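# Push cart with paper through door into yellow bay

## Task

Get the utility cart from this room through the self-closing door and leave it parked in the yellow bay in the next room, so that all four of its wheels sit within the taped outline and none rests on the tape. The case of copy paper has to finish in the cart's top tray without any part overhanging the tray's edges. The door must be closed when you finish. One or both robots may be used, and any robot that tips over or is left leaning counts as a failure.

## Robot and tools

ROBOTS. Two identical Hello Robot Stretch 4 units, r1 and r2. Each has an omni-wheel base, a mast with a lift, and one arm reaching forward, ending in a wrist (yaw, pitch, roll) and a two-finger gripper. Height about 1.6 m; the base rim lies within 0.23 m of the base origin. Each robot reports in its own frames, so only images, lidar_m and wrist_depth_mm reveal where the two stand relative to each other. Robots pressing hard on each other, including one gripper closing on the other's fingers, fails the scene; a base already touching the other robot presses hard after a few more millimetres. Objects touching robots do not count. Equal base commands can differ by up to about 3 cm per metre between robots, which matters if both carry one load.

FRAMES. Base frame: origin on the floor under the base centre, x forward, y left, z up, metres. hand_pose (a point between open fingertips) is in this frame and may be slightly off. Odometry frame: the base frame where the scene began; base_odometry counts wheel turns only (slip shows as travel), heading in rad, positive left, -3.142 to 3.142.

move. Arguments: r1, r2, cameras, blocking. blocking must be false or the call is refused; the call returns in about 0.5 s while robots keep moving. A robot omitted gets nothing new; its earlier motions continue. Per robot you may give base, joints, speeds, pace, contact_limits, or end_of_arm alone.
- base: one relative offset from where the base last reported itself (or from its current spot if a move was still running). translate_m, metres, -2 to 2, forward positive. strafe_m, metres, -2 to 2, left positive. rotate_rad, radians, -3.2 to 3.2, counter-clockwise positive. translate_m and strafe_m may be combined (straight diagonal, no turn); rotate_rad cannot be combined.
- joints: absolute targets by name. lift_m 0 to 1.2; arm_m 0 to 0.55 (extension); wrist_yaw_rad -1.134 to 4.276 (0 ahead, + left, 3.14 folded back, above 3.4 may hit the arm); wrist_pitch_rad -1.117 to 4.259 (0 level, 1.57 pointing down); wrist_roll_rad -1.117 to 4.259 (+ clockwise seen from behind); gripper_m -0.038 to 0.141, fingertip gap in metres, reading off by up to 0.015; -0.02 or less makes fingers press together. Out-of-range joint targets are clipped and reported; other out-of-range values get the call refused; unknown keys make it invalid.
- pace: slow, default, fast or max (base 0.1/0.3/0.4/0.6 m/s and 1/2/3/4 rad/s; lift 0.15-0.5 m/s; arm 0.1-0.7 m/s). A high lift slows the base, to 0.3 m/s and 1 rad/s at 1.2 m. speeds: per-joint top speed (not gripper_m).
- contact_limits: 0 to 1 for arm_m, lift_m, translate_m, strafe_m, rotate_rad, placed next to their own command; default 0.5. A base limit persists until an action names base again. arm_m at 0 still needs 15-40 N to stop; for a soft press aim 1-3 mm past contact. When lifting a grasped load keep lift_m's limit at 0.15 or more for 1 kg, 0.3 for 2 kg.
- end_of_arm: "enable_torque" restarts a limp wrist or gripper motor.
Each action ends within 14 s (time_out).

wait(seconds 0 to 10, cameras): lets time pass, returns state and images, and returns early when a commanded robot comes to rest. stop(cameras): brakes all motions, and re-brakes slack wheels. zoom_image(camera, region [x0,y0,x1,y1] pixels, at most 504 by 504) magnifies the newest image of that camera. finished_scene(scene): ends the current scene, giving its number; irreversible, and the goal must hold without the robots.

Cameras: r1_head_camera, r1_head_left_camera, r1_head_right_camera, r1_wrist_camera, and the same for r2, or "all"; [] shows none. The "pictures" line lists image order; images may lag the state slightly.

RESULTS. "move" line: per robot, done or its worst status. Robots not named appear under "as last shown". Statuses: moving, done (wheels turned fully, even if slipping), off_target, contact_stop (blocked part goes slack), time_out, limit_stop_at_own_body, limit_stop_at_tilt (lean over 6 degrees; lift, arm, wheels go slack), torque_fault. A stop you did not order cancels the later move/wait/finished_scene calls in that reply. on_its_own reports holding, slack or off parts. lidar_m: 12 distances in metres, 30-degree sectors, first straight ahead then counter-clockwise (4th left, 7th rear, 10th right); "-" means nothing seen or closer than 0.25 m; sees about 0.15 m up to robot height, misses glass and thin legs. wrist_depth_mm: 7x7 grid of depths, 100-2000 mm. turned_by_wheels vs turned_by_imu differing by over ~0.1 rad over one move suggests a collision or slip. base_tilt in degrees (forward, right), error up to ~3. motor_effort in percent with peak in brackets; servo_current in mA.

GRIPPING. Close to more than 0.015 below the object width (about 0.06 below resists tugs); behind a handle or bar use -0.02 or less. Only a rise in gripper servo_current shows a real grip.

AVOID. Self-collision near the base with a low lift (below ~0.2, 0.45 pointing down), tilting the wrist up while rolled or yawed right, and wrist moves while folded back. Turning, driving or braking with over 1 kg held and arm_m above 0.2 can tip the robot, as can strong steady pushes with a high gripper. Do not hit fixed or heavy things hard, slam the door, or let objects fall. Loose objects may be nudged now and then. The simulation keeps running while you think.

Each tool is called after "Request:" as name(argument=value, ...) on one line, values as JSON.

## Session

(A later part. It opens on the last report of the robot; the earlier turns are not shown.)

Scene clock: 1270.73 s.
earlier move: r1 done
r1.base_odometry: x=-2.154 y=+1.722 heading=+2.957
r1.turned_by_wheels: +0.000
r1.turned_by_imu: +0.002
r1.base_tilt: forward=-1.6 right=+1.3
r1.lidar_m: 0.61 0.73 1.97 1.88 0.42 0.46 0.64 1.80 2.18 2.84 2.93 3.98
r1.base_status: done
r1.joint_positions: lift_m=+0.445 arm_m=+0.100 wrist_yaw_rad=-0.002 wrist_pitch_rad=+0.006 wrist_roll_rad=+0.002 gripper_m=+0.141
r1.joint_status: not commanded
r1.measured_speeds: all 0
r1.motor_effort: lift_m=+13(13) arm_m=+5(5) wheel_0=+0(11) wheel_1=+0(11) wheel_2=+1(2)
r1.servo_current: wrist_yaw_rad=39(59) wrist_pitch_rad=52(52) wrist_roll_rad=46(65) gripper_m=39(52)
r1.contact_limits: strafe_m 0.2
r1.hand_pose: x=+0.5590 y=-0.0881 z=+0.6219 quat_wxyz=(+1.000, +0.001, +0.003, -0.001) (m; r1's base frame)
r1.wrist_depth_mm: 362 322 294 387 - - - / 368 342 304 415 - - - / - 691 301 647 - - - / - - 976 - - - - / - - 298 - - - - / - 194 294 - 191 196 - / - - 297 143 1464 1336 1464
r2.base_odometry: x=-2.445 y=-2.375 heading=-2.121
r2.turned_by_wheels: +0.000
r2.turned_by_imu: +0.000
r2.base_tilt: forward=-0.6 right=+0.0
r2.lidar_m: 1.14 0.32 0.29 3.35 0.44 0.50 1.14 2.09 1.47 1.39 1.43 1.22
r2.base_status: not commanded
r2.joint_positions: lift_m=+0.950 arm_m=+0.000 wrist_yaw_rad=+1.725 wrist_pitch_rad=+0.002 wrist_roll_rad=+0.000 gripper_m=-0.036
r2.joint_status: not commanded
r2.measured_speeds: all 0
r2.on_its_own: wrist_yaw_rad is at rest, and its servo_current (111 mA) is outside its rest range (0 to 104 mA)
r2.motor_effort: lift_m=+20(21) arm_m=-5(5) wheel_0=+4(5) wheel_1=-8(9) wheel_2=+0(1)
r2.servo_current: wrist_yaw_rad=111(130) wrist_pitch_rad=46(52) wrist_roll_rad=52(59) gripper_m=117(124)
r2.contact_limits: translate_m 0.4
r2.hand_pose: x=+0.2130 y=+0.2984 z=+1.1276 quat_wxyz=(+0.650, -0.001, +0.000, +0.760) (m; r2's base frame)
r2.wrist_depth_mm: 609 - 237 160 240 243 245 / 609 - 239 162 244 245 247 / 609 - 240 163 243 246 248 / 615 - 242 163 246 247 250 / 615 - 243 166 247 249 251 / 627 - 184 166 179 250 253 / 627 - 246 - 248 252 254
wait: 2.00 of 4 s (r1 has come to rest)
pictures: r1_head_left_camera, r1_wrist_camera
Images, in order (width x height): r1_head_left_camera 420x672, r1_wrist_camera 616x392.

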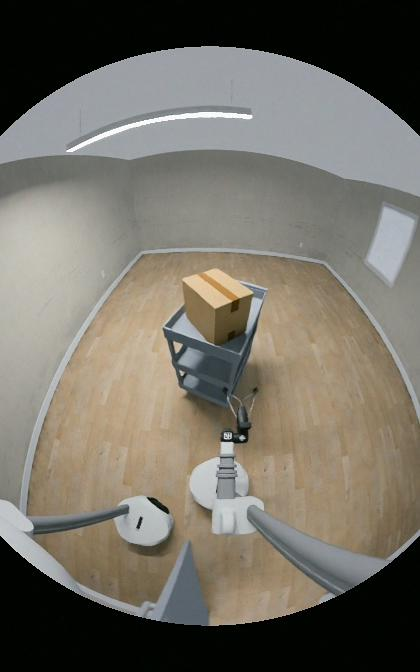

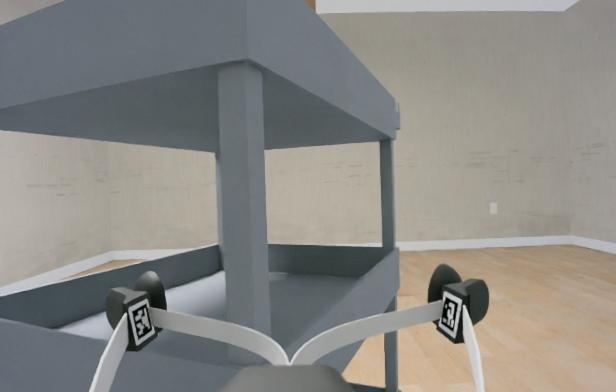

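Request:
move(blocking=false, r1={"base":{"strafe_m":0.045,"translate_m":0.06},"joints":{"lift_m":0.48},"contact_limits":{"translate_m":0.2}}, cameras=[])

Request:
wait(seconds=3, cameras=[])

Request:
move(blocking=false, r1={"joints":{"arm_m":0.155},"contact_limits":{"arm_m":0.1},"pace":"slow"}, cameras=[])

Request:
wait(seconds=3, cameras=["r1_wrist_camera"])

Request:
move(blocking=false, r1={"joints":{"gripper_m":-0.03}}, cameras=[])

Request:
wait(seconds=3, cameras=["r1_wrist_camera"])

Scene clock: 1284.67 s.
move: r1 moving
r1.base_odometry: x=-2.184 y=+1.707 heading=+2.957
r1.turned_by_wheels: +0.000
r1.turned_by_imu: -0.001
r1.base_tilt: forward=-1.6 right=+1.3
r1.lidar_m: 0.60 0.71 1.98 1.86 0.42 0.44 0.63 1.87 2.22 2.84 2.95 1.25
r1.base_status: translate_m moving; strafe_m moving
r1.joint_positions: lift_m=+0.475 arm_m=+0.100 wrist_yaw_rad=-0.002 wrist_pitch_rad=+0.006 wrist_roll_rad=+0.002 gripper_m=+0.141
r1.joint_status: lift_m moving
r1.measured_speeds: translate_m=+0.107 strafe_m=+0.079 rotate_rad=+0.005 lift_m=+0.059 arm_m=+0.000 wrist_yaw_rad=+0.000 wrist_pitch_rad=+0.000 wrist_roll_rad=+0.000
r1.motor_effort: lift_m=+24(26) arm_m=+5(5) wheel_0=-5(5) wheel_1=+10(10) wheel_2=-7(8)
r1.servo_current: wrist_yaw_rad=52(59) wrist_pitch_rad=46(52) wrist_roll_rad=46(59) gripper_m=46(46)
r1.contact_limits: translate_m 0.2
r1.hand_pose: x=+0.5590 y=-0.0881 z=+0.6511 quat_wxyz=(+1.000, +0.001, +0.003, -0.001) (m; r1's base frame)
r1.wrist_depth_mm: 338 298 268 322 - - - / 338 303 274 343 - - - / 466 504 366 459 - - - / - - 960 - - - - / - - 278 - - - - / - 194 273 - 210 197 - / - - - 143 1499 1397 1499
r2.base_odometry: x=-2.445 y=-2.375 heading=-2.121
r2.turned_by_wheels: +0.000
r2.turned_by_imu: +0.002
r2.base_tilt: forward=-0.6 right=+0.0
r2.lidar_m: 1.13 0.33 0.30 3.36 0.42 0.43 1.15 2.08 1.48 1.39 1.40 1.21
r2.base_status: not commanded
r2.joint_positions: lift_m=+0.950 arm_m=+0.000 wrist_yaw_rad=+1.725 wrist_pitch_rad=+0.002 wrist_roll_rad=+0.000 gripper_m=-0.036
r2.joint_status: not commanded
r2.measured_speeds: all 0
r2.motor_effort: lift_m=+21(21) arm_m=-5(5) wheel_0=+4(5) wheel_1=-8(9) wheel_2=+0(1)
r2.servo_current: wrist_yaw_rad=117(124) wrist_pitch_rad=39(46) wrist_roll_rad=46(59) gripper_m=117(117)
r2.contact_limits: translate_m 0.4
r2.hand_pose: x=+0.2130 y=+0.2984 z=+1.1276 quat_wxyz=(+0.650, -0.001, +0.000, +0.760) (m; r2's base frame)
r2.wrist_depth_mm: - - 237 161 242 243 246 / - - 238 162 243 245 245 / - - 240 163 243 246 249 / 615 - 242 164 246 247 249 / 609 - 243 166 246 250 250 / 603 - 183 167 179 250 252 / 621 - 245 - 250 251 254
pictures: none
No camera images: "cameras" was empty.

Scene clock: 1285.50 s.
earlier move: r1 done
r1.base_odometry: x=-2.221 y=+1.689 heading=+2.956
r1.turned_by_wheels: +0.000
r1.turned_by_imu: +0.000
r1.base_tilt: forward=-1.6 right=+1.3
r1.lidar_m: 0.54 0.69 1.93 1.85 0.41 0.45 0.60 1.89 2.26 2.87 2.98 1.00
r1.base_status: done
r1.joint_positions: lift_m=+0.479 arm_m=+0.100 wrist_yaw_rad=-0.002 wrist_pitch_rad=+0.006 wrist_roll_rad=+0.002 gripper_m=+0.141
r1.joint_status: all done
r1.measured_speeds: all 0
r1.motor_effort: lift_m=+25(26) arm_m=+5(5) wheel_0=-4(7) wheel_1=+1(10) wheel_2=-1(8)
r1.servo_current: wrist_yaw_rad=52(65) wrist_pitch_rad=46(52) wrist_roll_rad=39(72) gripper_m=39(46)
r1.contact_limits: translate_m 0.2
r1.hand_pose: x=+0.5590 y=-0.0881 z=+0.6559 quat_wxyz=(+1.000, +0.001, +0.003, -0.001) (m; r1's base frame)
r1.wrist_depth_mm: 310 272 242 230 - - - / 312 274 251 236 477 - - / 415 445 466 236 569 - - / - - - 236 - - - / - - - 237 - - - / - 196 179 236 191 198 - / - - - 143 - 1430 1537
r2.base_odometry: x=-2.445 y=-2.375 heading=-2.121
r2.turned_by_wheels: +0.000
r2.turned_by_imu: +0.000
r2.base_tilt: forward=-0.7 right=+0.0
r2.lidar_m: 1.14 0.33 0.32 3.35 0.44 0.44 1.15 2.05 1.46 1.40 1.43 1.22
r2.base_status: not commanded
r2.joint_positions: lift_m=+0.950 arm_m=+0.000 wrist_yaw_rad=+1.725 wrist_pitch_rad=+0.002 wrist_roll_rad=+0.000 gripper_m=-0.036
r2.joint_status: not commanded
r2.measured_speeds: all 0
r2.on_its_own: wrist_yaw_rad is at rest, and its servo_current (117 mA) is outside its rest range (0 to 104 mA)
r2.motor_effort: lift_m=+20(21) arm_m=-4(5) wheel_0=+5(5) wheel_1=-8(9) wheel_2=+0(1)
r2.servo_current: wrist_yaw_rad=117(130) wrist_pitch_rad=46(46) wrist_roll_rad=52(59) gripper_m=111(117)
r2.contact_limits: translate_m 0.4
r2.hand_pose: x=+0.2130 y=+0.2984 z=+1.1276 quat_wxyz=(+0.650, -0.001, +0.000, +0.760) (m; r2's base frame)
r2.wrist_depth_mm: - - 238 161 242 245 246 / - - 239 162 243 245 246 / - - 240 163 244 247 248 / - - 241 163 246 248 249 / - - 244 165 247 248 251 / - - 184 167 179 250 252 / - - 245 - 250 251 254
wait: 0.83 of 3 s (r1 has come to rest)
pictures: none
No camera images: "cameras" was empty.

Scene clock: 1286.00 s.
move: r1 moving
r1.base_odometry: x=-2.221 y=+1.689 heading=+2.956
r1.turned_by_wheels: +0.000
r1.turned_by_imu: +0.000
r1.base_tilt: forward=-1.6 right=+1.3
r1.lidar_m: 0.55 0.68 1.95 1.84 0.43 0.43 0.61 1.88 2.30 2.87 2.96 0.98
r1.base_status: not commanded
r1.joint_positions: lift_m=+0.479 arm_m=+0.113 wrist_yaw_rad=-0.002 wrist_pitch_rad=+0.006 wrist_roll_rad=+0.002 gripper_m=+0.141
r1.joint_status: arm_m moving
r1.measured_speeds: translate_m=+0.000 strafe_m=+0.000 rotate_rad=+0.000 lift_m=+0.000 arm_m=+0.049 wrist_yaw_rad=+0.000 wrist_pitch_rad=+0.000 wrist_roll_rad=+0.000
r1.motor_effort: lift_m=+25(25) arm_m=+5(8) wheel_0=-4(4) wheel_1=+1(1) wheel_2=-1(1)
r1.servo_current: wrist_yaw_rad=52(59) wrist_pitch_rad=46(59) wrist_roll_rad=39(52) gripper_m=33(46)
r1.contact_limits: arm_m 0.1; translate_m 0.2
r1.hand_pose: x=+0.5716 y=-0.0881 z=+0.6559 quat_wxyz=(+1.000, +0.001, +0.003, -0.001) (m; r1's base frame)
r1.wrist_depth_mm: 294 257 233 219 - - - / 297 264 244 224 459 - - / 418 449 469 227 549 - - / - - - 226 - - - / - - - 227 - - - / - 197 179 226 187 198 - / - - - 144 1308 1397 1499
r2.base_odometry: x=-2.445 y=-2.375 heading=-2.121
r2.turned_by_wheels: +0.000
r2.turned_by_imu: +0.000
r2.base_tilt: forward=-0.7 right=+0.0
r2.lidar_m: 1.14 0.37 0.31 3.36 0.44 0.43 1.16 2.07 1.47 1.41 1.43 1.22
r2.base_status: not commanded
r2.joint_positions: lift_m=+0.950 arm_m=+0.000 wrist_yaw_rad=+1.725 wrist_pitch_rad=+0.002 wrist_roll_rad=+0.000 gripper_m=-0.036
r2.joint_status: not commanded
r2.measured_speeds: all 0
r2.motor_effort: lift_m=+21(21) arm_m=-5(5) wheel_0=+4(5) wheel_1=-9(9) wheel_2=+0(0)
r2.servo_current: wrist_yaw_rad=117(124) wrist_pitch_rad=39(46) wrist_roll_rad=52(52) gripper_m=117(117)
r2.contact_limits: translate_m 0.4
r2.hand_pose: x=+0.2130 y=+0.2984 z=+1.1276 quat_wxyz=(+0.650, -0.001, +0.000, +0.760) (m; r2's base frame)
r2.wrist_depth_mm: - - 238 161 242 243 245 / - - 239 162 243 246 246 / - - 240 163 245 246 248 / - - 241 163 246 247 250 / - - 243 165 247 249 250 / - - 184 166 179 250 252 / - - 246 - 249 251 253
pictures: none
No camera images: "cameras" was empty.

Scene clock: 1287.27 s.
earlier move: r1 done
r1.base_odometry: x=-2.221 y=+1.689 heading=+2.956
r1.turned_by_wheels: +0.000
r1.turned_by_imu: +0.000
r1.base_tilt: forward=-1.6 right=+1.2
r1.lidar_m: 0.55 0.67 1.93 1.85 0.42 0.43 0.59 1.89 2.27 2.86 2.99 0.99
r1.base_status: not commanded
r1.joint_positions: lift_m=+0.479 arm_m=+0.155 wrist_yaw_rad=-0.002 wrist_pitch_rad=+0.006 wrist_roll_rad=+0.002 gripper_m=+0.141
r1.joint_status: all done
r1.measured_speeds: all 0
r1.motor_effort: lift_m=+25(25) arm_m=+5(8) wheel_0=-4(4) wheel_1=+1(1) wheel_2=-1(1)
r1.servo_current: wrist_yaw_rad=46(65) wrist_pitch_rad=46(59) wrist_roll_rad=39(65) gripper_m=46(52)
r1.contact_limits: arm_m 0.1; translate_m 0.2
r1.hand_pose: x=+0.6140 y=-0.0881 z=+0.6559 quat_wxyz=(+1.000, +0.001, +0.003, -0.001) (m; r1's base frame)
r1.wrist_depth_mm: 234 206 182 173 317 - - / 235 217 220 180 355 - - / 415 449 477 180 539 - - / - - - 180 - - - / - - - 181 - - - / - 196 179 181 187 197 - / - - - 143 - 1397 1576
r2.base_odometry: x=-2.445 y=-2.375 heading=-2.121
r2.turned_by_wheels: +0.000
r2.turned_by_imu: +0.000
r2.base_tilt: forward=-0.7 right=+0.1
r2.lidar_m: 1.13 0.39 0.31 3.36 0.44 0.44 1.15 2.06 1.48 1.37 1.43 1.18
r2.base_status: not commanded
r2.joint_positions: lift_m=+0.950 arm_m=+0.000 wrist_yaw_rad=+1.725 wrist_pitch_rad=+0.002 wrist_roll_rad=+0.000 gripper_m=-0.036
r2.joint_status: not commanded
r2.measured_speeds: all 0
r2.on_its_own: wrist_yaw_rad is at rest, and its servo_current (111 mA) is outside its rest range (0 to 104 mA)
r2.motor_effort: lift_m=+21(21) arm_m=-5(5) wheel_0=+4(5) wheel_1=-9(9) wheel_2=+0(1)
r2.servo_current: wrist_yaw_rad=111(124) wrist_pitch_rad=39(46) wrist_roll_rad=52(72) gripper_m=111(117)
r2.contact_limits: translate_m 0.4
r2.hand_pose: x=+0.2130 y=+0.2984 z=+1.1276 quat_wxyz=(+0.650, -0.001, +0.000, +0.760) (m; r2's base frame)
r2.wrist_depth_mm: - - 237 161 241 244 245 / - - 239 163 243 245 246 / - - 240 163 244 246 248 / - - 241 164 245 248 251 / - - 243 165 247 249 250 / - - 184 166 179 251 252 / - - 245 - 250 251 252
wait: 1.27 of 3 s (r1 has come to rest)
pictures: r1_wrist_camera
Images, in order (width x height): r1_wrist_camera 616x392.

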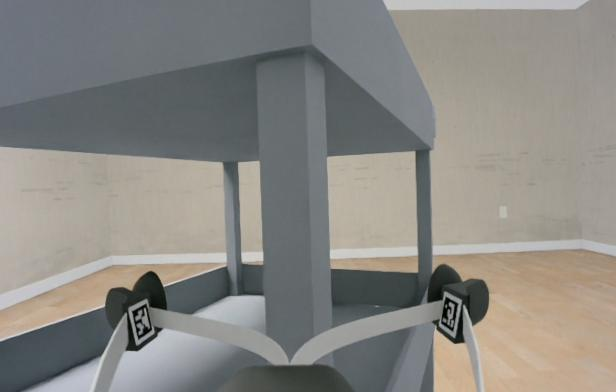

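Scene clock: 1287.77 s.
move: r1 moving
r1.base_odometry: x=-2.221 y=+1.689 heading=+2.956
r1.turned_by_wheels: +0.000
r1.turned_by_imu: +0.000
r1.base_tilt: forward=-1.6 right=+1.3
r1.lidar_m: 0.54 0.69 1.93 1.86 0.41 0.45 0.59 1.89 2.26 2.88 2.98 1.00
r1.base_status: not commanded
r1.joint_positions: lift_m=+0.479 arm_m=+0.155 wrist_yaw_rad=-0.002 wrist_pitch_rad=+0.006 wrist_roll_rad=+0.002 gripper_m=+0.130
r1.joint_status: gripper_m moving
r1.measured_speeds: all 0
r1.motor_effort: lift_m=+25(25) arm_m=+5(5) wheel_0=-4(5) wheel_1=+1(1) wheel_2=-1(1)
r1.servo_current: wrist_yaw_rad=59(59) wrist_pitch_rad=46(59) wrist_roll_rad=46(65) gripper_m=78(78)
r1.contact_limits: arm_m 0.1; translate_m 0.2
r1.hand_pose: x=+0.6140 y=-0.0881 z=+0.6559 quat_wxyz=(+1.000, +0.001, +0.003, -0.001) (m; r1's base frame)
r1.wrist_depth_mm: 235 206 183 173 315 - - / 236 217 220 181 353 - - / 421 449 473 179 535 - - / - - - 180 - - - / - - - 181 - - - / - 201 175 182 183 198 - / - - - 146 - 1397 1537
r2.base_odometry: x=-2.445 y=-2.375 heading=-2.121
r2.turned_by_wheels: +0.000
r2.turned_by_imu: +0.000
r2.base_tilt: forward=-0.7 right=+0.0
r2.lidar_m: 1.14 0.33 0.31 3.35 0.44 0.43 1.14 2.09 1.45 1.40 1.48 1.21
r2.base_status: not commanded
r2.joint_positions: lift_m=+0.950 arm_m=+0.000 wrist_yaw_rad=+1.725 wrist_pitch_rad=+0.002 wrist_roll_rad=+0.000 gripper_m=-0.036
r2.joint_status: not commanded
r2.measured_speeds: all 0
r2.motor_effort: lift_m=+20(21) arm_m=-4(5) wheel_0=+4(5) wheel_1=-9(9) wheel_2=+0(0)
r2.servo_current: wrist_yaw_rad=111(124) wrist_pitch_rad=39(46) wrist_roll_rad=59(59) gripper_m=111(117)
r2.contact_limits: translate_m 0.4
r2.hand_pose: x=+0.2130 y=+0.2984 z=+1.1276 quat_wxyz=(+0.650, -0.001, +0.000, +0.760) (m; r2's base frame)
r2.wrist_depth_mm: - - 237 161 241 244 246 / - - 239 162 242 246 246 / - - 240 164 244 247 248 / - - 242 164 245 248 249 / - - 243 165 247 249 250 / - - 183 167 179 249 252 / - - 245 - 249 251 253
pictures: none
No camera images: "cameras" was empty.

Scene clock: 1289.80 s.
earlier move: r1 done
r1.base_odometry: x=-2.221 y=+1.689 heading=+2.957
r1.turned_by_wheels: +0.000
r1.turned_by_imu: +0.000
r1.base_tilt: forward=-1.6 right=+1.3
r1.lidar_m: 0.55 0.67 1.94 1.84 0.39 0.43 0.58 1.88 2.27 2.87 2.98 0.98
r1.base_status: not commanded
r1.joint_positions: lift_m=+0.479 arm_m=+0.155 wrist_yaw_rad=-0.001 wrist_pitch_rad=+0.006 wrist_roll_rad=+0.002 gripper_m=-0.029
r1.joint_status: all done
r1.measured_speeds: all 0
r1.motor_effort: lift_m=+25(25) arm_m=-4(5) wheel_0=-2(5) wheel_1=+1(1) wheel_2=+0(1)
r1.servo_current: wrist_yaw_rad=39(72) wrist_pitch_rad=59(59) wrist_roll_rad=59(65) gripper_m=65(189)
r1.contact_limits: arm_m 0.1; translate_m 0.2
r1.hand_pose: x=+0.6142 y=-0.0876 z=+0.6559 quat_wxyz=(+1.000, +0.001, +0.003, +0.000) (m; r1's base frame)
r1.wrist_depth_mm: 220 193 175 162 338 - - / 228 217 220 170 332 - - / 421 449 466 169 530 - - / - - - 168 - - - / - - - 170 - - - / - - 181 173 180 - - / - 142 165 169 156 1366 1499
r2.base_odometry: x=-2.445 y=-2.375 heading=-2.121
r2.turned_by_wheels: +0.000
r2.turned_by_imu: +0.000
r2.base_tilt: forward=-0.6 right=+0.0
r2.lidar_m: 1.15 0.35 0.32 3.36 0.43 0.42 1.13 2.08 1.44 1.38 1.43 1.20
r2.base_status: not commanded
r2.joint_positions: lift_m=+0.950 arm_m=+0.000 wrist_yaw_rad=+1.725 wrist_pitch_rad=+0.002 wrist_roll_rad=+0.000 gripper_m=-0.036
r2.joint_status: not commanded
r2.measured_speeds: all 0
r2.on_its_own: wrist_yaw_rad is at rest, and its servo_current (117 mA) is outside its rest range (0 to 104 mA)
r2.motor_effort: lift_m=+20(21) arm_m=-5(5) wheel_0=+4(5) wheel_1=-9(9) wheel_2=+0(1)
r2.servo_current: wrist_yaw_rad=117(124) wrist_pitch_rad=46(46) wrist_roll_rad=52(59) gripper_m=111(117)
r2.contact_limits: translate_m 0.4
r2.hand_pose: x=+0.2130 y=+0.2984 z=+1.1276 quat_wxyz=(+0.650, -0.001, +0.000, +0.760) (m; r2's base frame)
r2.wrist_depth_mm: - - 237 161 241 245 245 / - - 239 163 243 245 246 / - - 241 163 245 246 248 / - - 242 164 245 246 250 / - - 243 166 247 249 251 / - - 184 166 179 250 251 / - - 245 - 249 250 253
wait: 2.03 of 3 s (r1 has come to rest)
pictures: r1_wrist_camera
Images, in order (width x height): r1_wrist_camera 616x392.

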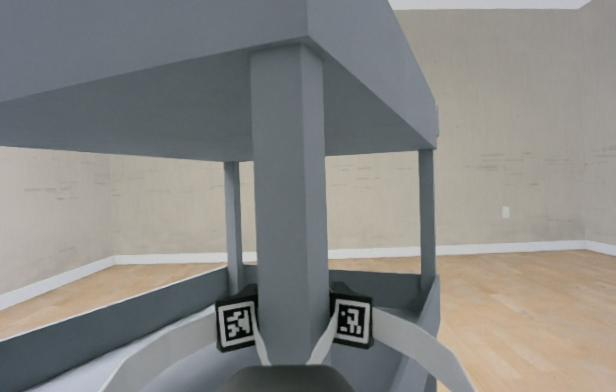

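Request:
move(r1={"base":{"strafe_m":-0.2},"pace":"slow","contact_limits":{"strafe_m":0.6}}, cameras=[], blocking=false)

Request:
wait(seconds=4, cameras=["r1_head_left_camera","r1_head_right_camera","r1_wrist_camera"])

Scene clock: 1312.23 s.
move: r1 moving
r1.base_odometry: x=-2.218 y=+1.702 heading=+2.958
r1.turned_by_wheels: +0.001
r1.turned_by_imu: +0.000
r1.base_tilt: forward=-1.6 right=+1.3
r1.lidar_m: 0.55 0.65 1.94 1.87 0.44 0.45 0.63 1.89 2.27 2.87 2.95 1.04
r1.base_status: strafe_m moving
r1.joint_positions: lift_m=+0.479 arm_m=+0.155 wrist_yaw_rad=+0.003 wrist_pitch_rad=+0.006 wrist_roll_rad=+0.002 gripper_m=-0.029
r1.joint_status: not commanded
r1.measured_speeds: translate_m=+0.000 strafe_m=-0.056 rotate_rad=+0.002 lift_m=+0.000 arm_m=+0.000 wrist_yaw_rad=+0.008 wrist_pitch_rad=+0.000 wrist_roll_rad=+0.000
r1.motor_effort: lift_m=+25(25) arm_m=-4(4) wheel_0=+13(13) wheel_1=-3(6) wheel_2=+1(2)
r1.servo_current: wrist_yaw_rad=59(59) wrist_pitch_rad=46(46) wrist_roll_rad=52(65) gripper_m=59(65)
r1.contact_limits: arm_m 0.1; strafe_m 0.6
r1.hand_pose: x=+0.6146 y=-0.0866 z=+0.6559 quat_wxyz=(+1.000, +0.001, +0.003, +0.001) (m; r1's base frame)
r1.wrist_depth_mm: 220 191 173 160 334 - - / 225 222 205 174 332 - - / 462 480 402 167 517 - - / - - - 168 - - - / - - - 169 - - - / - - 179 170 178 - - / - 140 - 166 150 1618 1576
r2.base_odometry: x=-2.445 y=-2.375 heading=-2.121
r2.turned_by_wheels: +0.000
r2.turned_by_imu: +0.003
r2.base_tilt: forward=-0.6 right=+0.1
r2.lidar_m: 1.14 0.36 0.32 3.36 0.46 0.44 1.14 2.05 1.47 1.38 1.42 1.21
r2.base_status: not commanded
r2.joint_positions: lift_m=+0.950 arm_m=+0.000 wrist_yaw_rad=+1.725 wrist_pitch_rad=+0.002 wrist_roll_rad=+0.000 gripper_m=-0.036
r2.joint_status: not commanded
r2.measured_speeds: all 0
r2.motor_effort: lift_m=+20(21) arm_m=-4(5) wheel_0=+4(5) wheel_1=-9(9) wheel_2=+0(0)
r2.servo_current: wrist_yaw_rad=111(124) wrist_pitch_rad=46(46) wrist_roll_rad=52(65) gripper_m=111(117)
r2.contact_limits: translate_m 0.4
r2.hand_pose: x=+0.2130 y=+0.2984 z=+1.1276 quat_wxyz=(+0.650, -0.001, +0.000, +0.760) (m; r2's base frame)
r2.wrist_depth_mm: - - 237 161 242 243 245 / - - 239 163 244 245 246 / - - 241 163 245 246 248 / - - 242 164 246 247 250 / - - 243 166 247 249 250 / - - 185 166 179 251 252 / - - 245 - 250 252 254
pictures: none
No camera images: "cameras" was empty.

Scene clock: 1314.90 s.
earlier move: r1 done
r1.base_odometry: x=-2.184 y=+1.885 heading=+2.957
r1.turned_by_wheels: -0.001
r1.turned_by_imu: -0.001
r1.base_tilt: forward=-1.6 right=+1.2
r1.lidar_m: 0.49 0.55 2.15 2.05 0.57 0.66 1.04 1.80 2.30 2.67 2.78 3.68
r1.base_status: done
r1.joint_positions: lift_m=+0.479 arm_m=+0.155 wrist_yaw_rad=+0.003 wrist_pitch_rad=+0.006 wrist_roll_rad=+0.002 gripper_m=-0.029
r1.joint_status: not commanded
r1.measured_speeds: all 0
r1.motor_effort: lift_m=+25(25) arm_m=+1(4) wheel_0=+4(13) wheel_1=-2(6) wheel_2=-1(4)
r1.servo_current: wrist_yaw_rad=46(65) wrist_pitch_rad=46(52) wrist_roll_rad=72(72) gripper_m=65(65)
r1.contact_limits: arm_m 0.1; strafe_m 0.6
r1.hand_pose: x=+0.6145 y=-0.0866 z=+0.6559 quat_wxyz=(+1.000, +0.001, +0.003, +0.001) (m; r1's base frame)
r1.wrist_depth_mm: 158 156 154 152 - - - / 212 220 224 159 - - - / 452 466 473 159 - - - / - - - 160 - - - / - - - 161 - - - / - - 178 161 - - - / - 141 163 162 155 1618 1537
r2.base_odometry: x=-2.445 y=-2.375 heading=-2.121
r2.turned_by_wheels: +0.000
r2.turned_by_imu: +0.000
r2.base_tilt: forward=-0.7 right=+0.0
r2.lidar_m: 1.14 0.35 0.32 3.36 0.58 0.67 1.16 2.08 1.47 1.39 1.43 1.20
r2.base_status: not commanded
r2.joint_positions: lift_m=+0.950 arm_m=+0.000 wrist_yaw_rad=+1.725 wrist_pitch_rad=+0.002 wrist_roll_rad=+0.000 gripper_m=-0.036
r2.joint_status: not commanded
r2.measured_speeds: all 0
r2.motor_effort: lift_m=+21(21) arm_m=-4(5) wheel_0=+5(5) wheel_1=-8(9) wheel_2=+0(1)
r2.servo_current: wrist_yaw_rad=104(130) wrist_pitch_rad=46(52) wrist_roll_rad=46(65) gripper_m=111(124)
r2.contact_limits: translate_m 0.4
r2.hand_pose: x=+0.2130 y=+0.2984 z=+1.1276 quat_wxyz=(+0.650, -0.001, +0.000, +0.760) (m; r2's base frame)
r2.wrist_depth_mm: - - 238 161 240 243 245 / - - 239 162 242 245 248 / - - 240 163 244 246 249 / - - 242 163 245 248 250 / - - 244 166 247 248 251 / - - 184 167 179 251 252 / - 768 245 - 250 250 253
wait: 2.67 of 4 s (r1 has come to rest)
pictures: r1_head_left_camera, r1_head_right_camera, r1_wrist_camera
Images, in order (width x height): r1_head_left_camera 420x672, r1_head_right_camera 420x672, r1_wrist_camera 616x392.

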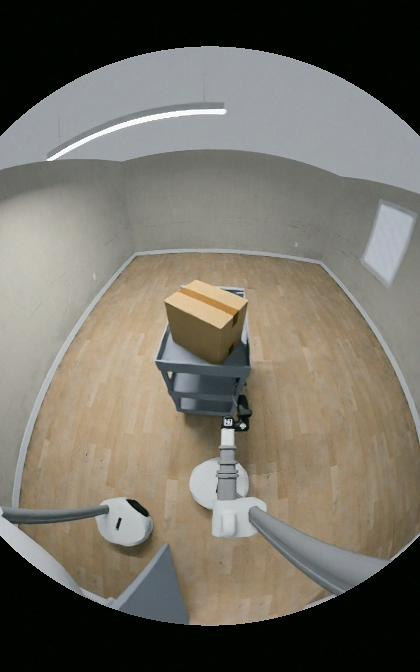

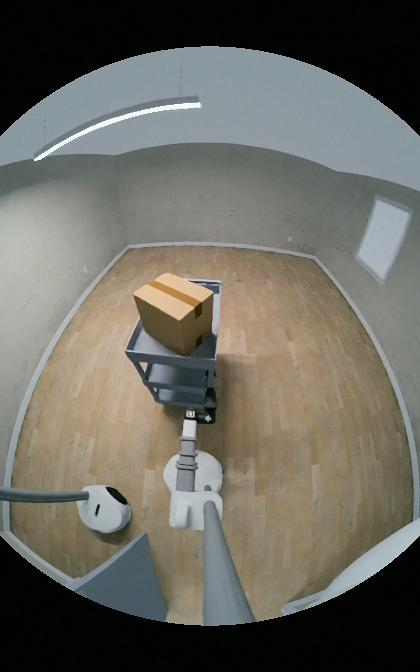

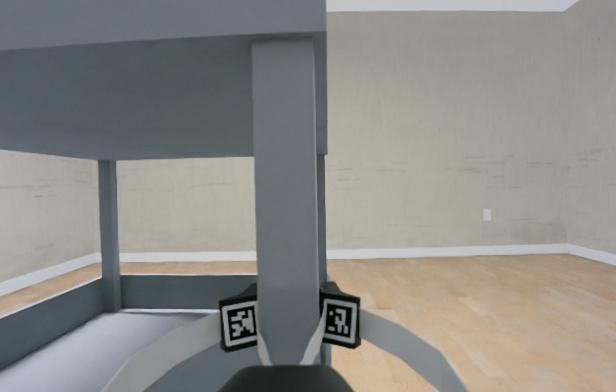

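Request:
move(r1={"base":{"translate_m":-0.66,"strafe_m":-0.40},"pace":"slow","contact_limits":{"translate_m":0.6}}, cameras=[], blocking=false)

Request:
wait(seconds=10, cameras=["r1_head_left_camera","r1_head_right_camera"])

Scene clock: 1327.83 s.
move: r1 moving
r1.base_odometry: x=-2.171 y=+1.890 heading=+2.957
r1.turned_by_wheels: +0.001
r1.turned_by_imu: +0.000
r1.base_tilt: forward=-1.6 right=+1.3
r1.lidar_m: 0.53 0.56 2.13 2.06 0.57 0.66 1.07 1.79 2.21 2.67 2.76 3.68
r1.base_status: translate_m moving; strafe_m moving
r1.joint_positions: lift_m=+0.479 arm_m=+0.155 wrist_yaw_rad=+0.003 wrist_pitch_rad=+0.006 wrist_roll_rad=+0.002 gripper_m=-0.029
r1.joint_status: not commanded
r1.measured_speeds: translate_m=-0.048 strafe_m=-0.029 rotate_rad=-0.004 lift_m=+0.000 arm_m=+0.000 wrist_yaw_rad=+0.000 wrist_pitch_rad=+0.000 wrist_roll_rad=+0.000
r1.motor_effort: lift_m=+25(25) arm_m=-2(4) wheel_0=+2(7) wheel_1=-3(7) wheel_2=+8(11)
r1.servo_current: wrist_yaw_rad=52(65) wrist_pitch_rad=59(59) wrist_roll_rad=59(65) gripper_m=59(59)
r1.contact_limits: arm_m 0.1; translate_m 0.6
r1.hand_pose: x=+0.6145 y=-0.0866 z=+0.6559 quat_wxyz=(+1.000, +0.001, +0.003, +0.001) (m; r1's base frame)
r1.wrist_depth_mm: 162 161 159 158 - - - / 211 220 224 164 - - - / 445 466 473 164 - - - / - - - 165 - - - / - - - 165 - - - / - - 178 167 - - - / - 141 164 167 155 1576 1576
r2: as last shown
r2.turned_by_imu: +0.002
r2.base_tilt: forward=-0.6 right=+0.0
r2.lidar_m: 1.14 0.33 0.30 3.37 0.57 0.67 1.14 2.07 1.46 1.39 1.44 1.19
r2.motor_effort: lift_m=+21(21) arm_m=-5(5) wheel_0=+5(5) wheel_1=-9(9) wheel_2=+0(0)
r2.servo_current: wrist_yaw_rad=111(124) wrist_pitch_rad=39(46) wrist_roll_rad=59(59) gripper_m=111(117)
r2.contact_limits: translate_m 0.4
r2.wrist_depth_mm: - - 238 161 240 244 245 / - - 240 162 243 245 246 / - - 240 163 244 247 248 / - - 241 163 246 248 249 / - - 243 165 247 249 250 / - - 184 166 179 250 252 / - 778 245 - 249 252 254
pictures: none
No camera images: "cameras" was empty.

Scene clock: 1336.20 s.
earlier move: r1 done
r1.base_odometry: x=-1.462 y=+2.157 heading=+2.957
r1.turned_by_wheels: +0.000
r1.turned_by_imu: -0.001
r1.base_tilt: forward=-1.6 right=+1.3
r1.lidar_m: 0.42 0.40 0.89 0.67 0.70 0.87 3.98 1.01 1.34 2.28 2.33 3.20
r1.base_status: done
r1.joint_positions: lift_m=+0.479 arm_m=+0.155 wrist_yaw_rad=+0.003 wrist_pitch_rad=+0.006 wrist_roll_rad=+0.002 gripper_m=-0.029
r1.joint_status: not commanded
r1.measured_speeds: all 0
r1.motor_effort: lift_m=+25(25) arm_m=-3(4) wheel_0=+6(9) wheel_1=-1(8) wheel_2=+3(11)
r1.servo_current: wrist_yaw_rad=46(85) wrist_pitch_rad=46(59) wrist_roll_rad=39(72) gripper_m=59(65)
r1.contact_limits: arm_m 0.1; translate_m 0.6
r1.hand_pose: x=+0.6145 y=-0.0866 z=+0.6559 quat_wxyz=(+1.000, +0.001, +0.003, +0.001) (m; r1's base frame)
r1.wrist_depth_mm: 144 148 154 163 - - - / 204 215 202 166 - - - / 402 436 - 168 - - - / - - - 169 - - - / - - - 169 - - - / - - 187 172 - - - / - 139 183 169 165 1576 1499
r2.base_odometry: x=-2.445 y=-2.375 heading=-2.121
r2.turned_by_wheels: +0.000
r2.turned_by_imu: +0.001
r2.base_tilt: forward=-0.7 right=+0.0
r2.lidar_m: 1.15 0.31 0.32 0.77 0.72 0.75 - 2.08 1.47 1.40 1.44 1.22
r2.base_status: not commanded
r2.joint_positions: lift_m=+0.950 arm_m=+0.000 wrist_yaw_rad=+1.725 wrist_pitch_rad=+0.002 wrist_roll_rad=+0.000 gripper_m=-0.036
r2.joint_status: not commanded
r2.measured_speeds: all 0
r2.on_its_own: wrist_yaw_rad is at rest, and its servo_current (117 mA) is outside its rest range (0 to 104 mA)
r2.motor_effort: lift_m=+20(21) arm_m=-5(5) wheel_0=+4(5) wheel_1=-9(9) wheel_2=+0(1)
r2.servo_current: wrist_yaw_rad=117(130) wrist_pitch_rad=46(52) wrist_roll_rad=46(65) gripper_m=111(124)
r2.contact_limits: translate_m 0.4
r2.hand_pose: x=+0.2130 y=+0.2984 z=+1.1276 quat_wxyz=(+0.650, -0.001, +0.000, +0.760) (m; r2's base frame)
r2.wrist_depth_mm: - - 236 161 242 244 245 / - - 239 162 244 245 246 / - - 240 163 245 246 246 / - - 242 163 246 248 249 / 741 917 244 165 247 249 250 / 750 904 184 167 179 250 252 / - 139 245 - 250 252 254
wait: 8.37 of 10 s (r1 has come to rest)
pictures: r1_head_left_camera, r1_head_right_camera
Images, in order (width x height): r1_head_left_camera 420x672, r1_head_right_camera 420x672.

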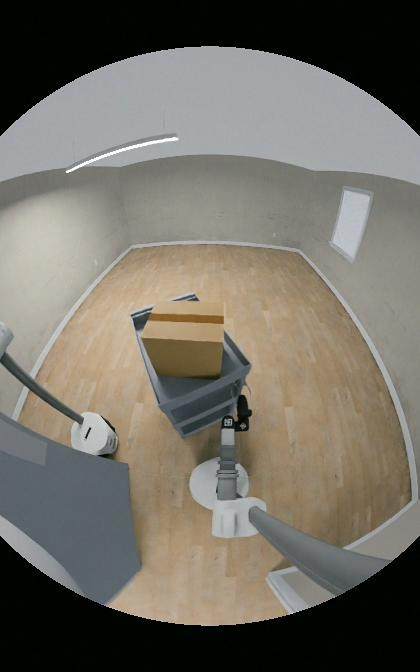

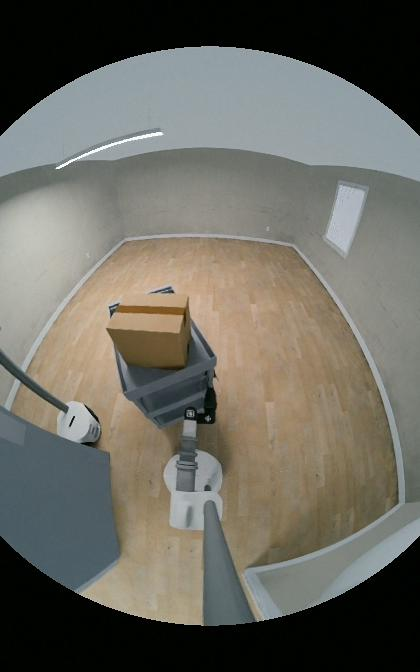

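Request:
move(r1={"base":{"translate_m":-0.5},"pace":"slow","contact_limits":{"translate_m":0.6}}, cameras=[], blocking=false)

Request:
wait(seconds=10, cameras=["r1_head_left_camera","r1_head_right_camera","r1_wrist_camera"])

Scene clock: 1361.67 s.
move: r1 moving
r1.base_odometry: x=-1.450 y=+2.155 heading=+2.957
r1.turned_by_wheels: +0.000
r1.turned_by_imu: -0.002
r1.base_tilt: forward=-1.6 right=+1.3
r1.lidar_m: 0.44 0.41 0.90 0.68 0.70 0.84 3.98 0.97 1.33 2.28 2.35 3.17
r1.base_status: translate_m moving
r1.joint_positions: lift_m=+0.479 arm_m=+0.155 wrist_yaw_rad=+0.003 wrist_pitch_rad=+0.006 wrist_roll_rad=+0.002 gripper_m=-0.029
r1.joint_status: not commanded
r1.measured_speeds: translate_m=-0.048 strafe_m=+0.000 rotate_rad=-0.002 lift_m=+0.000 arm_m=+0.000 wrist_yaw_rad=+0.000 wrist_pitch_rad=+0.000 wrist_roll_rad=+0.000
r1.motor_effort: lift_m=+25(25) arm_m=-4(4) wheel_0=-5(6) wheel_1=-5(5) wheel_2=+7(10)
r1.servo_current: wrist_yaw_rad=59(59) wrist_pitch_rad=39(52) wrist_roll_rad=46(65) gripper_m=52(59)
r1.contact_limits: arm_m 0.1; translate_m 0.6
r1.hand_pose: x=+0.6145 y=-0.0866 z=+0.6559 quat_wxyz=(+1.000, +0.001, +0.003, +0.001) (m; r1's base frame)
r1.wrist_depth_mm: 144 148 153 165 - - - / 205 216 217 166 - - - / 410 439 - 168 - - - / - - - 168 - - - / - - - 169 - - - / - 668 186 172 181 - - / - 137 179 168 177 1464 1537
r2.base_odometry: x=-2.445 y=-2.375 heading=-2.121
r2.turned_by_wheels: +0.000
r2.turned_by_imu: +0.004
r2.base_tilt: forward=-0.7 right=+0.0
r2.lidar_m: 1.13 0.33 0.31 0.75 0.72 0.75 - 2.08 1.47 1.40 1.42 1.22
r2.base_status: not commanded
r2.joint_positions: lift_m=+0.950 arm_m=+0.000 wrist_yaw_rad=+1.725 wrist_pitch_rad=+0.002 wrist_roll_rad=+0.000 gripper_m=-0.036
r2.joint_status: not commanded
r2.measured_speeds: all 0
r2.motor_effort: lift_m=+20(21) arm_m=-5(5) wheel_0=+4(4) wheel_1=-9(9) wheel_2=+0(0)
r2.servo_current: wrist_yaw_rad=117(124) wrist_pitch_rad=33(46) wrist_roll_rad=46(52) gripper_m=111(117)
r2.contact_limits: translate_m 0.4
r2.hand_pose: x=+0.2130 y=+0.2984 z=+1.1276 quat_wxyz=(+0.650, -0.001, +0.000, +0.760) (m; r2's base frame)
r2.wrist_depth_mm: - - 237 161 242 244 246 / - - 238 162 243 245 246 / - - 240 163 244 246 248 / - - 242 164 246 246 249 / 759 904 244 166 246 249 250 / 759 891 183 166 179 250 251 / - 124 245 - 250 251 253
pictures: none
No camera images: "cameras" was empty.

Scene clock: 1367.43 s.
earlier move: r1 done
r1.base_odometry: x=-0.971 y=+2.065 heading=+2.957
r1.turned_by_wheels: +0.000
r1.turned_by_imu: -0.002
r1.base_tilt: forward=-1.6 right=+1.3
r1.lidar_m: 0.48 0.48 0.68 0.59 0.61 3.53 3.44 0.59 0.63 1.70 2.36 3.22
r1.base_status: done
r1.joint_positions: lift_m=+0.479 arm_m=+0.155 wrist_yaw_rad=+0.000 wrist_pitch_rad=+0.006 wrist_roll_rad=+0.002 gripper_m=-0.029
r1.joint_status: not commanded
r1.measured_speeds: all 0
r1.motor_effort: lift_m=+25(25) arm_m=-4(4) wheel_0=-6(11) wheel_1=-2(7) wheel_2=+1(10)
r1.servo_current: wrist_yaw_rad=59(65) wrist_pitch_rad=46(59) wrist_roll_rad=46(72) gripper_m=59(65)
r1.contact_limits: arm_m 0.1; translate_m 0.6
r1.hand_pose: x=+0.6143 y=-0.0875 z=+0.6560 quat_wxyz=(+1.000, +0.001, +0.003, +0.000) (m; r1's base frame)
r1.wrist_depth_mm: 144 148 151 159 - - - / 205 215 220 161 - - - / 404 445 469 163 - - - / - - - 163 - - - / - - - 164 - - - / - - 182 165 181 - - / - 135 158 163 171 1397 1499
r2.base_odometry: x=-2.445 y=-2.375 heading=-2.121
r2.turned_by_wheels: +0.000
r2.turned_by_imu: +0.001
r2.base_tilt: forward=-0.6 right=+0.0
r2.lidar_m: 1.12 0.32 0.31 0.64 0.64 4.61 - 2.06 1.47 1.39 1.44 1.22
r2.base_status: not commanded
r2.joint_positions: lift_m=+0.950 arm_m=+0.000 wrist_yaw_rad=+1.725 wrist_pitch_rad=+0.002 wrist_roll_rad=+0.000 gripper_m=-0.036
r2.joint_status: not commanded
r2.measured_speeds: all 0
r2.on_its_own: wrist_yaw_rad is at rest, and its servo_current (117 mA) is outside its rest range (0 to 104 mA)
r2.motor_effort: lift_m=+20(21) arm_m=-4(5) wheel_0=+4(5) wheel_1=-9(9) wheel_2=+0(1)
r2.servo_current: wrist_yaw_rad=117(130) wrist_pitch_rad=39(46) wrist_roll_rad=52(59) gripper_m=111(124)
r2.contact_limits: translate_m 0.4
r2.hand_pose: x=+0.2130 y=+0.2984 z=+1.1276 quat_wxyz=(+0.650, -0.001, +0.000, +0.760) (m; r2's base frame)
r2.wrist_depth_mm: - - 238 161 241 244 245 / - - 239 163 244 244 247 / - - 240 163 244 246 247 / - - 242 164 244 247 250 / - - 242 165 247 248 250 / - - 185 167 179 250 254 / 723 140 245 - 250 252 254
wait: 5.77 of 10 s (r1 has come to rest)
pictures: r1_head_left_camera, r1_head_right_camera, r1_wrist_camera
Images, in order (width x height): r1_head_left_camera 420x672, r1_head_right_camera 420x672, r1_wrist_camera 616x392.

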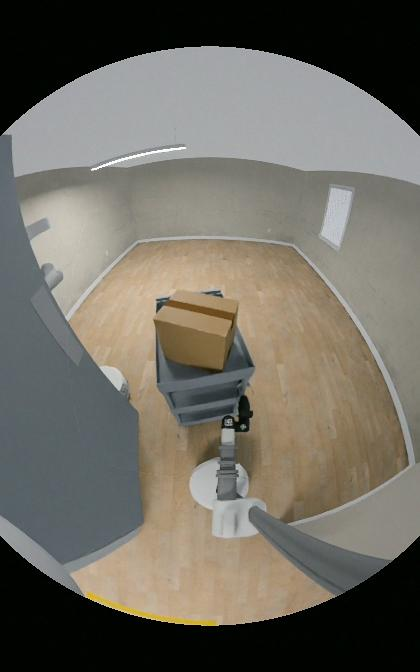

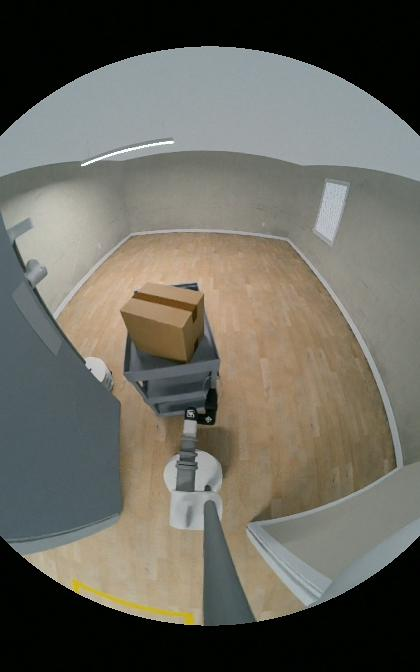

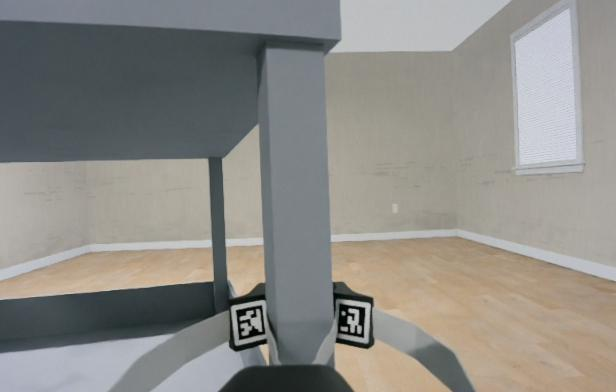

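Request:
move(r1={"base":{"translate_m":-0.7},"pace":"slow","contact_limits":{"translate_m":0.6}}, cameras=[], blocking=false)

Request:
wait(seconds=10, cameras=["r1_head_left_camera","r1_head_right_camera"])

Scene clock: 1374.13 s.
move: r1 moving
r1.base_odometry: x=-0.958 y=+2.063 heading=+2.956
r1.turned_by_wheels: -0.001
r1.turned_by_imu: -0.001
r1.base_tilt: forward=-1.6 right=+1.3
r1.lidar_m: 0.47 0.49 0.67 0.58 0.59 3.50 3.42 0.58 0.60 1.64 2.35 3.23
r1.base_status: translate_m moving
r1.joint_positions: lift_m=+0.479 arm_m=+0.155 wrist_yaw_rad=+0.000 wrist_pitch_rad=+0.006 wrist_roll_rad=+0.002 gripper_m=-0.029
r1.joint_status: not commanded
r1.measured_speeds: translate_m=-0.048 strafe_m=+0.000 rotate_rad=+0.002 lift_m=+0.000 arm_m=+0.000 wrist_yaw_rad=+0.000 wrist_pitch_rad=+0.000 wrist_roll_rad=+0.000
r1.motor_effort: lift_m=+25(25) arm_m=-4(4) wheel_0=-9(10) wheel_1=-8(8) wheel_2=+6(6)
r1.servo_current: wrist_yaw_rad=59(59) wrist_pitch_rad=52(52) wrist_roll_rad=59(59) gripper_m=52(59)
r1.contact_limits: arm_m 0.1; translate_m 0.6
r1.hand_pose: x=+0.6143 y=-0.0875 z=+0.6560 quat_wxyz=(+1.000, +0.001, +0.003, +0.000) (m; r1's base frame)
r1.wrist_depth_mm: 144 149 151 159 - - - / 204 215 219 160 - - - / 407 445 466 163 - - - / - - - 164 - - - / - - - 164 - - - / - - 182 165 181 - - / - 135 158 164 171 1397 1537
r2.base_odometry: x=-2.445 y=-2.375 heading=-2.121
r2.turned_by_wheels: +0.000
r2.turned_by_imu: +0.001
r2.base_tilt: forward=-0.6 right=+0.0
r2.lidar_m: 1.14 0.36 0.32 0.64 0.66 4.59 - 2.09 1.46 1.39 1.45 1.20
r2.base_status: not commanded
r2.joint_positions: lift_m=+0.950 arm_m=+0.000 wrist_yaw_rad=+1.725 wrist_pitch_rad=+0.002 wrist_roll_rad=+0.000 gripper_m=-0.036
r2.joint_status: not commanded
r2.measured_speeds: all 0
r2.motor_effort: lift_m=+20(21) arm_m=-4(5) wheel_0=+5(5) wheel_1=-9(9) wheel_2=+0(1)
r2.servo_current: wrist_yaw_rad=111(124) wrist_pitch_rad=39(46) wrist_roll_rad=46(59) gripper_m=117(117)
r2.contact_limits: translate_m 0.4
r2.hand_pose: x=+0.2130 y=+0.2984 z=+1.1276 quat_wxyz=(+0.650, -0.001, +0.000, +0.760) (m; r2's base frame)
r2.wrist_depth_mm: - - 238 161 241 245 245 / - - 239 162 243 245 247 / - - 240 163 245 246 248 / - - 242 164 245 248 249 / - - 244 166 247 249 251 / - 1078 184 166 179 250 252 / 683 634 244 - 249 251 254
pictures: none
No camera images: "cameras" was empty.

Scene clock: 1381.90 s.
earlier move: r1 done
r1.base_odometry: x=-0.283 y=+1.936 heading=+2.957
r1.turned_by_wheels: +0.001
r1.turned_by_imu: +0.000
r1.base_tilt: forward=-1.6 right=+1.3
r1.lidar_m: 0.52 0.58 0.58 0.57 2.53 2.78 2.64 2.81 2.40 0.45 0.43 3.20
r1.base_status: done
r1.joint_positions: lift_m=+0.479 arm_m=+0.155 wrist_yaw_rad=+0.000 wrist_pitch_rad=+0.006 wrist_roll_rad=+0.002 gripper_m=-0.029
r1.joint_status: not commanded
r1.measured_speeds: all 0
r1.motor_effort: lift_m=+25(25) arm_m=-4(4) wheel_0=-1(10) wheel_1=-2(9) wheel_2=+3(8)
r1.servo_current: wrist_yaw_rad=52(72) wrist_pitch_rad=46(59) wrist_roll_rad=52(72) gripper_m=59(65)
r1.contact_limits: arm_m 0.1; translate_m 0.6
r1.hand_pose: x=+0.6143 y=-0.0875 z=+0.6560 quat_wxyz=(+1.000, +0.001, +0.003, +0.000) (m; r1's base frame)
r1.wrist_depth_mm: 179 171 166 160 - - - / 211 219 222 168 - - - / 439 459 477 169 - - - / - - - 168 - - - / - - - 169 - - - / - - 181 171 - - - / - 139 163 170 165 1576 1537
r2.base_odometry: x=-2.445 y=-2.375 heading=-2.121
r2.turned_by_wheels: +0.000
r2.turned_by_imu: +0.001
r2.base_tilt: forward=-0.7 right=+0.1
r2.lidar_m: 1.15 0.33 0.30 0.80 3.47 4.62 - 2.04 1.48 1.40 1.44 1.22
r2.base_status: not commanded
r2.joint_positions: lift_m=+0.950 arm_m=+0.000 wrist_yaw_rad=+1.725 wrist_pitch_rad=+0.002 wrist_roll_rad=+0.000 gripper_m=-0.036
r2.joint_status: not commanded
r2.measured_speeds: all 0
r2.on_its_own: wrist_yaw_rad is at rest, and its servo_current (117 mA) is outside its rest range (0 to 104 mA)
r2.motor_effort: lift_m=+20(21) arm_m=-5(5) wheel_0=+4(5) wheel_1=-9(9) wheel_2=+0(1)
r2.servo_current: wrist_yaw_rad=117(130) wrist_pitch_rad=39(46) wrist_roll_rad=46(65) gripper_m=117(124)
r2.contact_limits: translate_m 0.4
r2.hand_pose: x=+0.2130 y=+0.2984 z=+1.1276 quat_wxyz=(+0.650, -0.001, +0.000, +0.760) (m; r2's base frame)
r2.wrist_depth_mm: - - 237 161 241 244 245 / - - 239 162 243 246 247 / - - 240 163 245 246 247 / - - 241 164 246 249 249 / - - 243 166 247 248 250 / - - 184 166 179 251 252 / - - 245 - 249 251 253
wait: 7.77 of 10 s (r1 has come to rest)
pictures: r1_head_left_camera, r1_head_right_camera
Images, in order (width x height): r1_head_left_camera 420x672, r1_head_right_camera 420x672.

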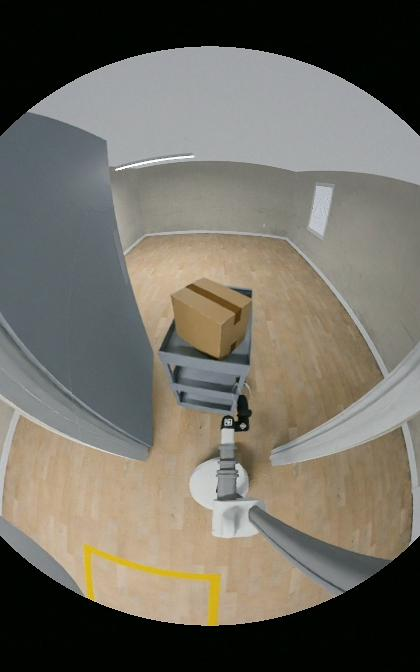

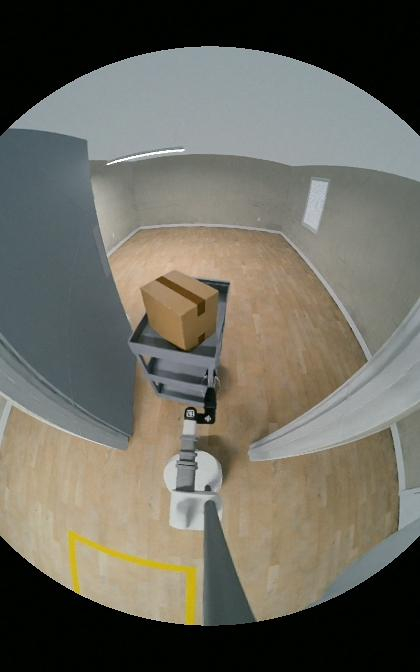

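Request:
move(r1={"base":{"translate_m":-0.55},"pace":"slow","contact_limits":{"translate_m":0.6}}, cameras=[], blocking=false)

Request:
wait(seconds=10, cameras=["r1_head_left_camera","r1_head_right_camera","r1_wrist_camera"])

Scene clock: 1395.67 s.
move: r1 moving
r1.base_odometry: x=-0.271 y=+1.934 heading=+2.957
r1.turned_by_wheels: +0.000
r1.turned_by_imu: -0.001
r1.base_tilt: forward=-1.6 right=+1.3
r1.lidar_m: 0.52 0.59 0.57 0.59 2.50 2.75 2.68 2.78 2.40 0.56 0.43 3.24
r1.base_status: translate_m moving
r1.joint_positions: lift_m=+0.479 arm_m=+0.155 wrist_yaw_rad=+0.000 wrist_pitch_rad=+0.006 wrist_roll_rad=+0.002 gripper_m=-0.029
r1.joint_status: not commanded
r1.measured_speeds: translate_m=-0.049 strafe_m=+0.000 rotate_rad=-0.003 lift_m=+0.000 arm_m=+0.000 wrist_yaw_rad=+0.000 wrist_pitch_rad=+0.000 wrist_roll_rad=+0.000
r1.motor_effort: lift_m=+25(25) arm_m=-4(4) wheel_0=-5(5) wheel_1=-4(6) wheel_2=+10(10)
r1.servo_current: wrist_yaw_rad=33(65) wrist_pitch_rad=39(52) wrist_roll_rad=46(65) gripper_m=52(59)
r1.contact_limits: arm_m 0.1; translate_m 0.6
r1.hand_pose: x=+0.6143 y=-0.0873 z=+0.6560 quat_wxyz=(+1.000, +0.001, +0.003, +0.000) (m; r1's base frame)
r1.wrist_depth_mm: 180 172 167 161 - - - / 212 219 223 168 - - - / 445 462 477 169 - - - / - - - 169 - - - / - - - 169 - - - / - - 181 172 - - - / - 139 163 170 165 1576 1537
r2.base_odometry: x=-2.445 y=-2.375 heading=-2.121
r2.turned_by_wheels: +0.000
r2.turned_by_imu: +0.002
r2.base_tilt: forward=-0.7 right=+0.0
r2.lidar_m: 1.15 0.34 0.31 0.79 3.45 4.61 - 2.07 1.46 1.39 1.43 1.20
r2.base_status: not commanded
r2.joint_positions: lift_m=+0.950 arm_m=+0.000 wrist_yaw_rad=+1.725 wrist_pitch_rad=+0.002 wrist_roll_rad=+0.000 gripper_m=-0.036
r2.joint_status: not commanded
r2.measured_speeds: all 0
r2.motor_effort: lift_m=+20(21) arm_m=-5(5) wheel_0=+4(5) wheel_1=-8(9) wheel_2=+0(0)
r2.servo_current: wrist_yaw_rad=117(124) wrist_pitch_rad=46(46) wrist_roll_rad=46(65) gripper_m=117(117)
r2.contact_limits: translate_m 0.4
r2.hand_pose: x=+0.2130 y=+0.2984 z=+1.1276 quat_wxyz=(+0.650, -0.001, +0.000, +0.760) (m; r2's base frame)
r2.wrist_depth_mm: - - 237 161 241 244 246 / - - 239 162 243 246 248 / - - 240 163 244 246 249 / - - 241 163 245 248 249 / - - 244 166 247 248 251 / - - 184 166 179 250 251 / - - 245 - 250 252 253
pictures: none
No camera images: "cameras" was empty.

Scene clock: 1401.93 s.
earlier move: r1 done
r1.base_odometry: x=+0.258 y=+1.835 heading=+2.957
r1.turned_by_wheels: +0.000
r1.turned_by_imu: +0.002
r1.base_tilt: forward=-1.6 right=+1.2
r1.lidar_m: 0.55 0.68 0.95 2.43 2.52 2.21 2.12 2.24 2.39 2.30 0.96 0.78
r1.base_status: done
r1.joint_positions: lift_m=+0.479 arm_m=+0.155 wrist_yaw_rad=+0.001 wrist_pitch_rad=+0.006 wrist_roll_rad=+0.002 gripper_m=-0.029
r1.joint_status: not commanded
r1.measured_speeds: all 0
r1.motor_effort: lift_m=+25(25) arm_m=-4(4) wheel_0=+0(6) wheel_1=-1(8) wheel_2=+3(10)
r1.servo_current: wrist_yaw_rad=52(72) wrist_pitch_rad=52(59) wrist_roll_rad=65(78) gripper_m=65(65)
r1.contact_limits: arm_m 0.1; translate_m 0.6
r1.hand_pose: x=+0.6144 y=-0.0873 z=+0.6560 quat_wxyz=(+1.000, +0.001, +0.003, +0.000) (m; r1's base frame)
r1.wrist_depth_mm: 221 195 174 161 276 - - / 232 218 223 170 310 - - / 368 462 397 169 521 - - / - - - 169 - - - / - - - 168 - - - / - - 177 171 178 - - / - 141 164 168 161 1397 1576
r2.base_odometry: x=-2.445 y=-2.375 heading=-2.121
r2.turned_by_wheels: +0.000
r2.turned_by_imu: +0.001
r2.base_tilt: forward=-0.7 right=+0.0
r2.lidar_m: 1.15 0.34 0.31 3.37 3.43 4.61 - 2.07 1.47 1.39 1.40 1.21
r2.base_status: not commanded
r2.joint_positions: lift_m=+0.950 arm_m=+0.000 wrist_yaw_rad=+1.725 wrist_pitch_rad=+0.002 wrist_roll_rad=+0.000 gripper_m=-0.036
r2.joint_status: not commanded
r2.measured_speeds: all 0
r2.on_its_own: wrist_yaw_rad is at rest, and its servo_current (111 mA) is outside its rest range (0 to 104 mA)
r2.motor_effort: lift_m=+20(21) arm_m=-4(5) wheel_0=+5(5) wheel_1=-9(9) wheel_2=+0(1)
r2.servo_current: wrist_yaw_rad=111(137) wrist_pitch_rad=39(52) wrist_roll_rad=46(65) gripper_m=117(124)
r2.contact_limits: translate_m 0.4
r2.hand_pose: x=+0.2130 y=+0.2984 z=+1.1276 quat_wxyz=(+0.650, -0.001, +0.000, +0.760) (m; r2's base frame)
r2.wrist_depth_mm: - - 237 161 242 243 246 / - - 239 162 242 244 246 / - - 240 163 244 246 248 / - - 241 163 246 248 249 / - - 244 166 246 248 250 / - - 184 166 179 250 253 / - - 245 - 250 251 253
wait: 6.27 of 10 s (r1 has come to rest)
pictures: r1_head_left_camera, r1_head_right_camera, r1_wrist_camera
Images, in order (width x height): r1_head_left_camera 420x672, r1_head_right_camera 420x672, r1_wrist_camera 616x392.

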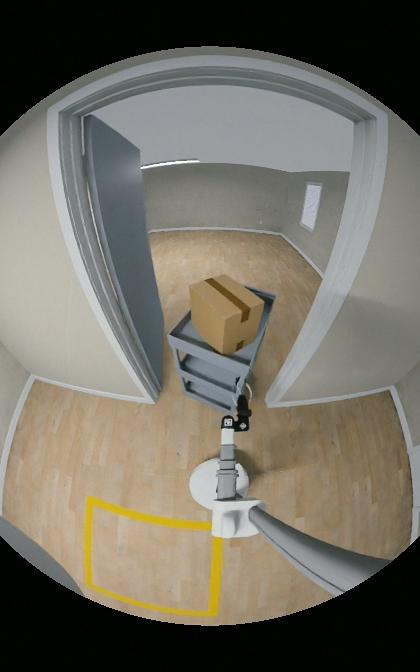

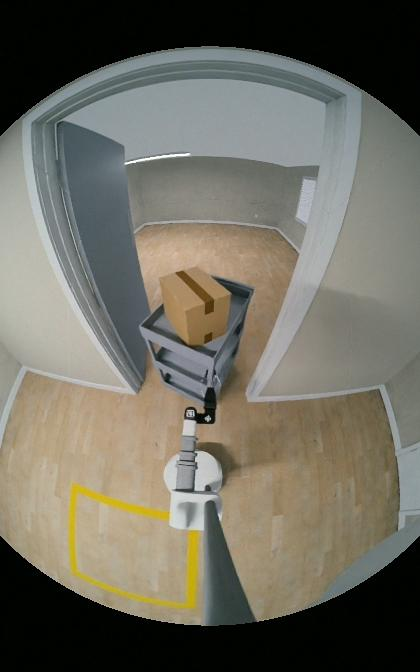

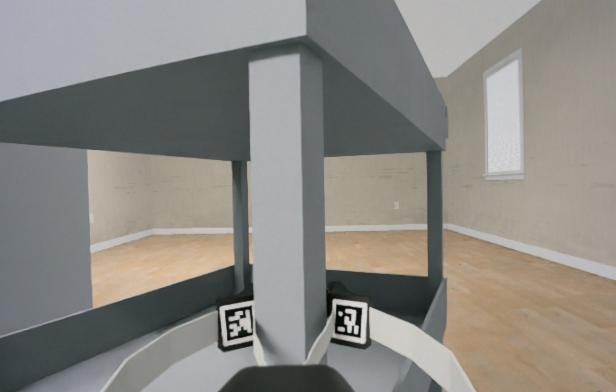

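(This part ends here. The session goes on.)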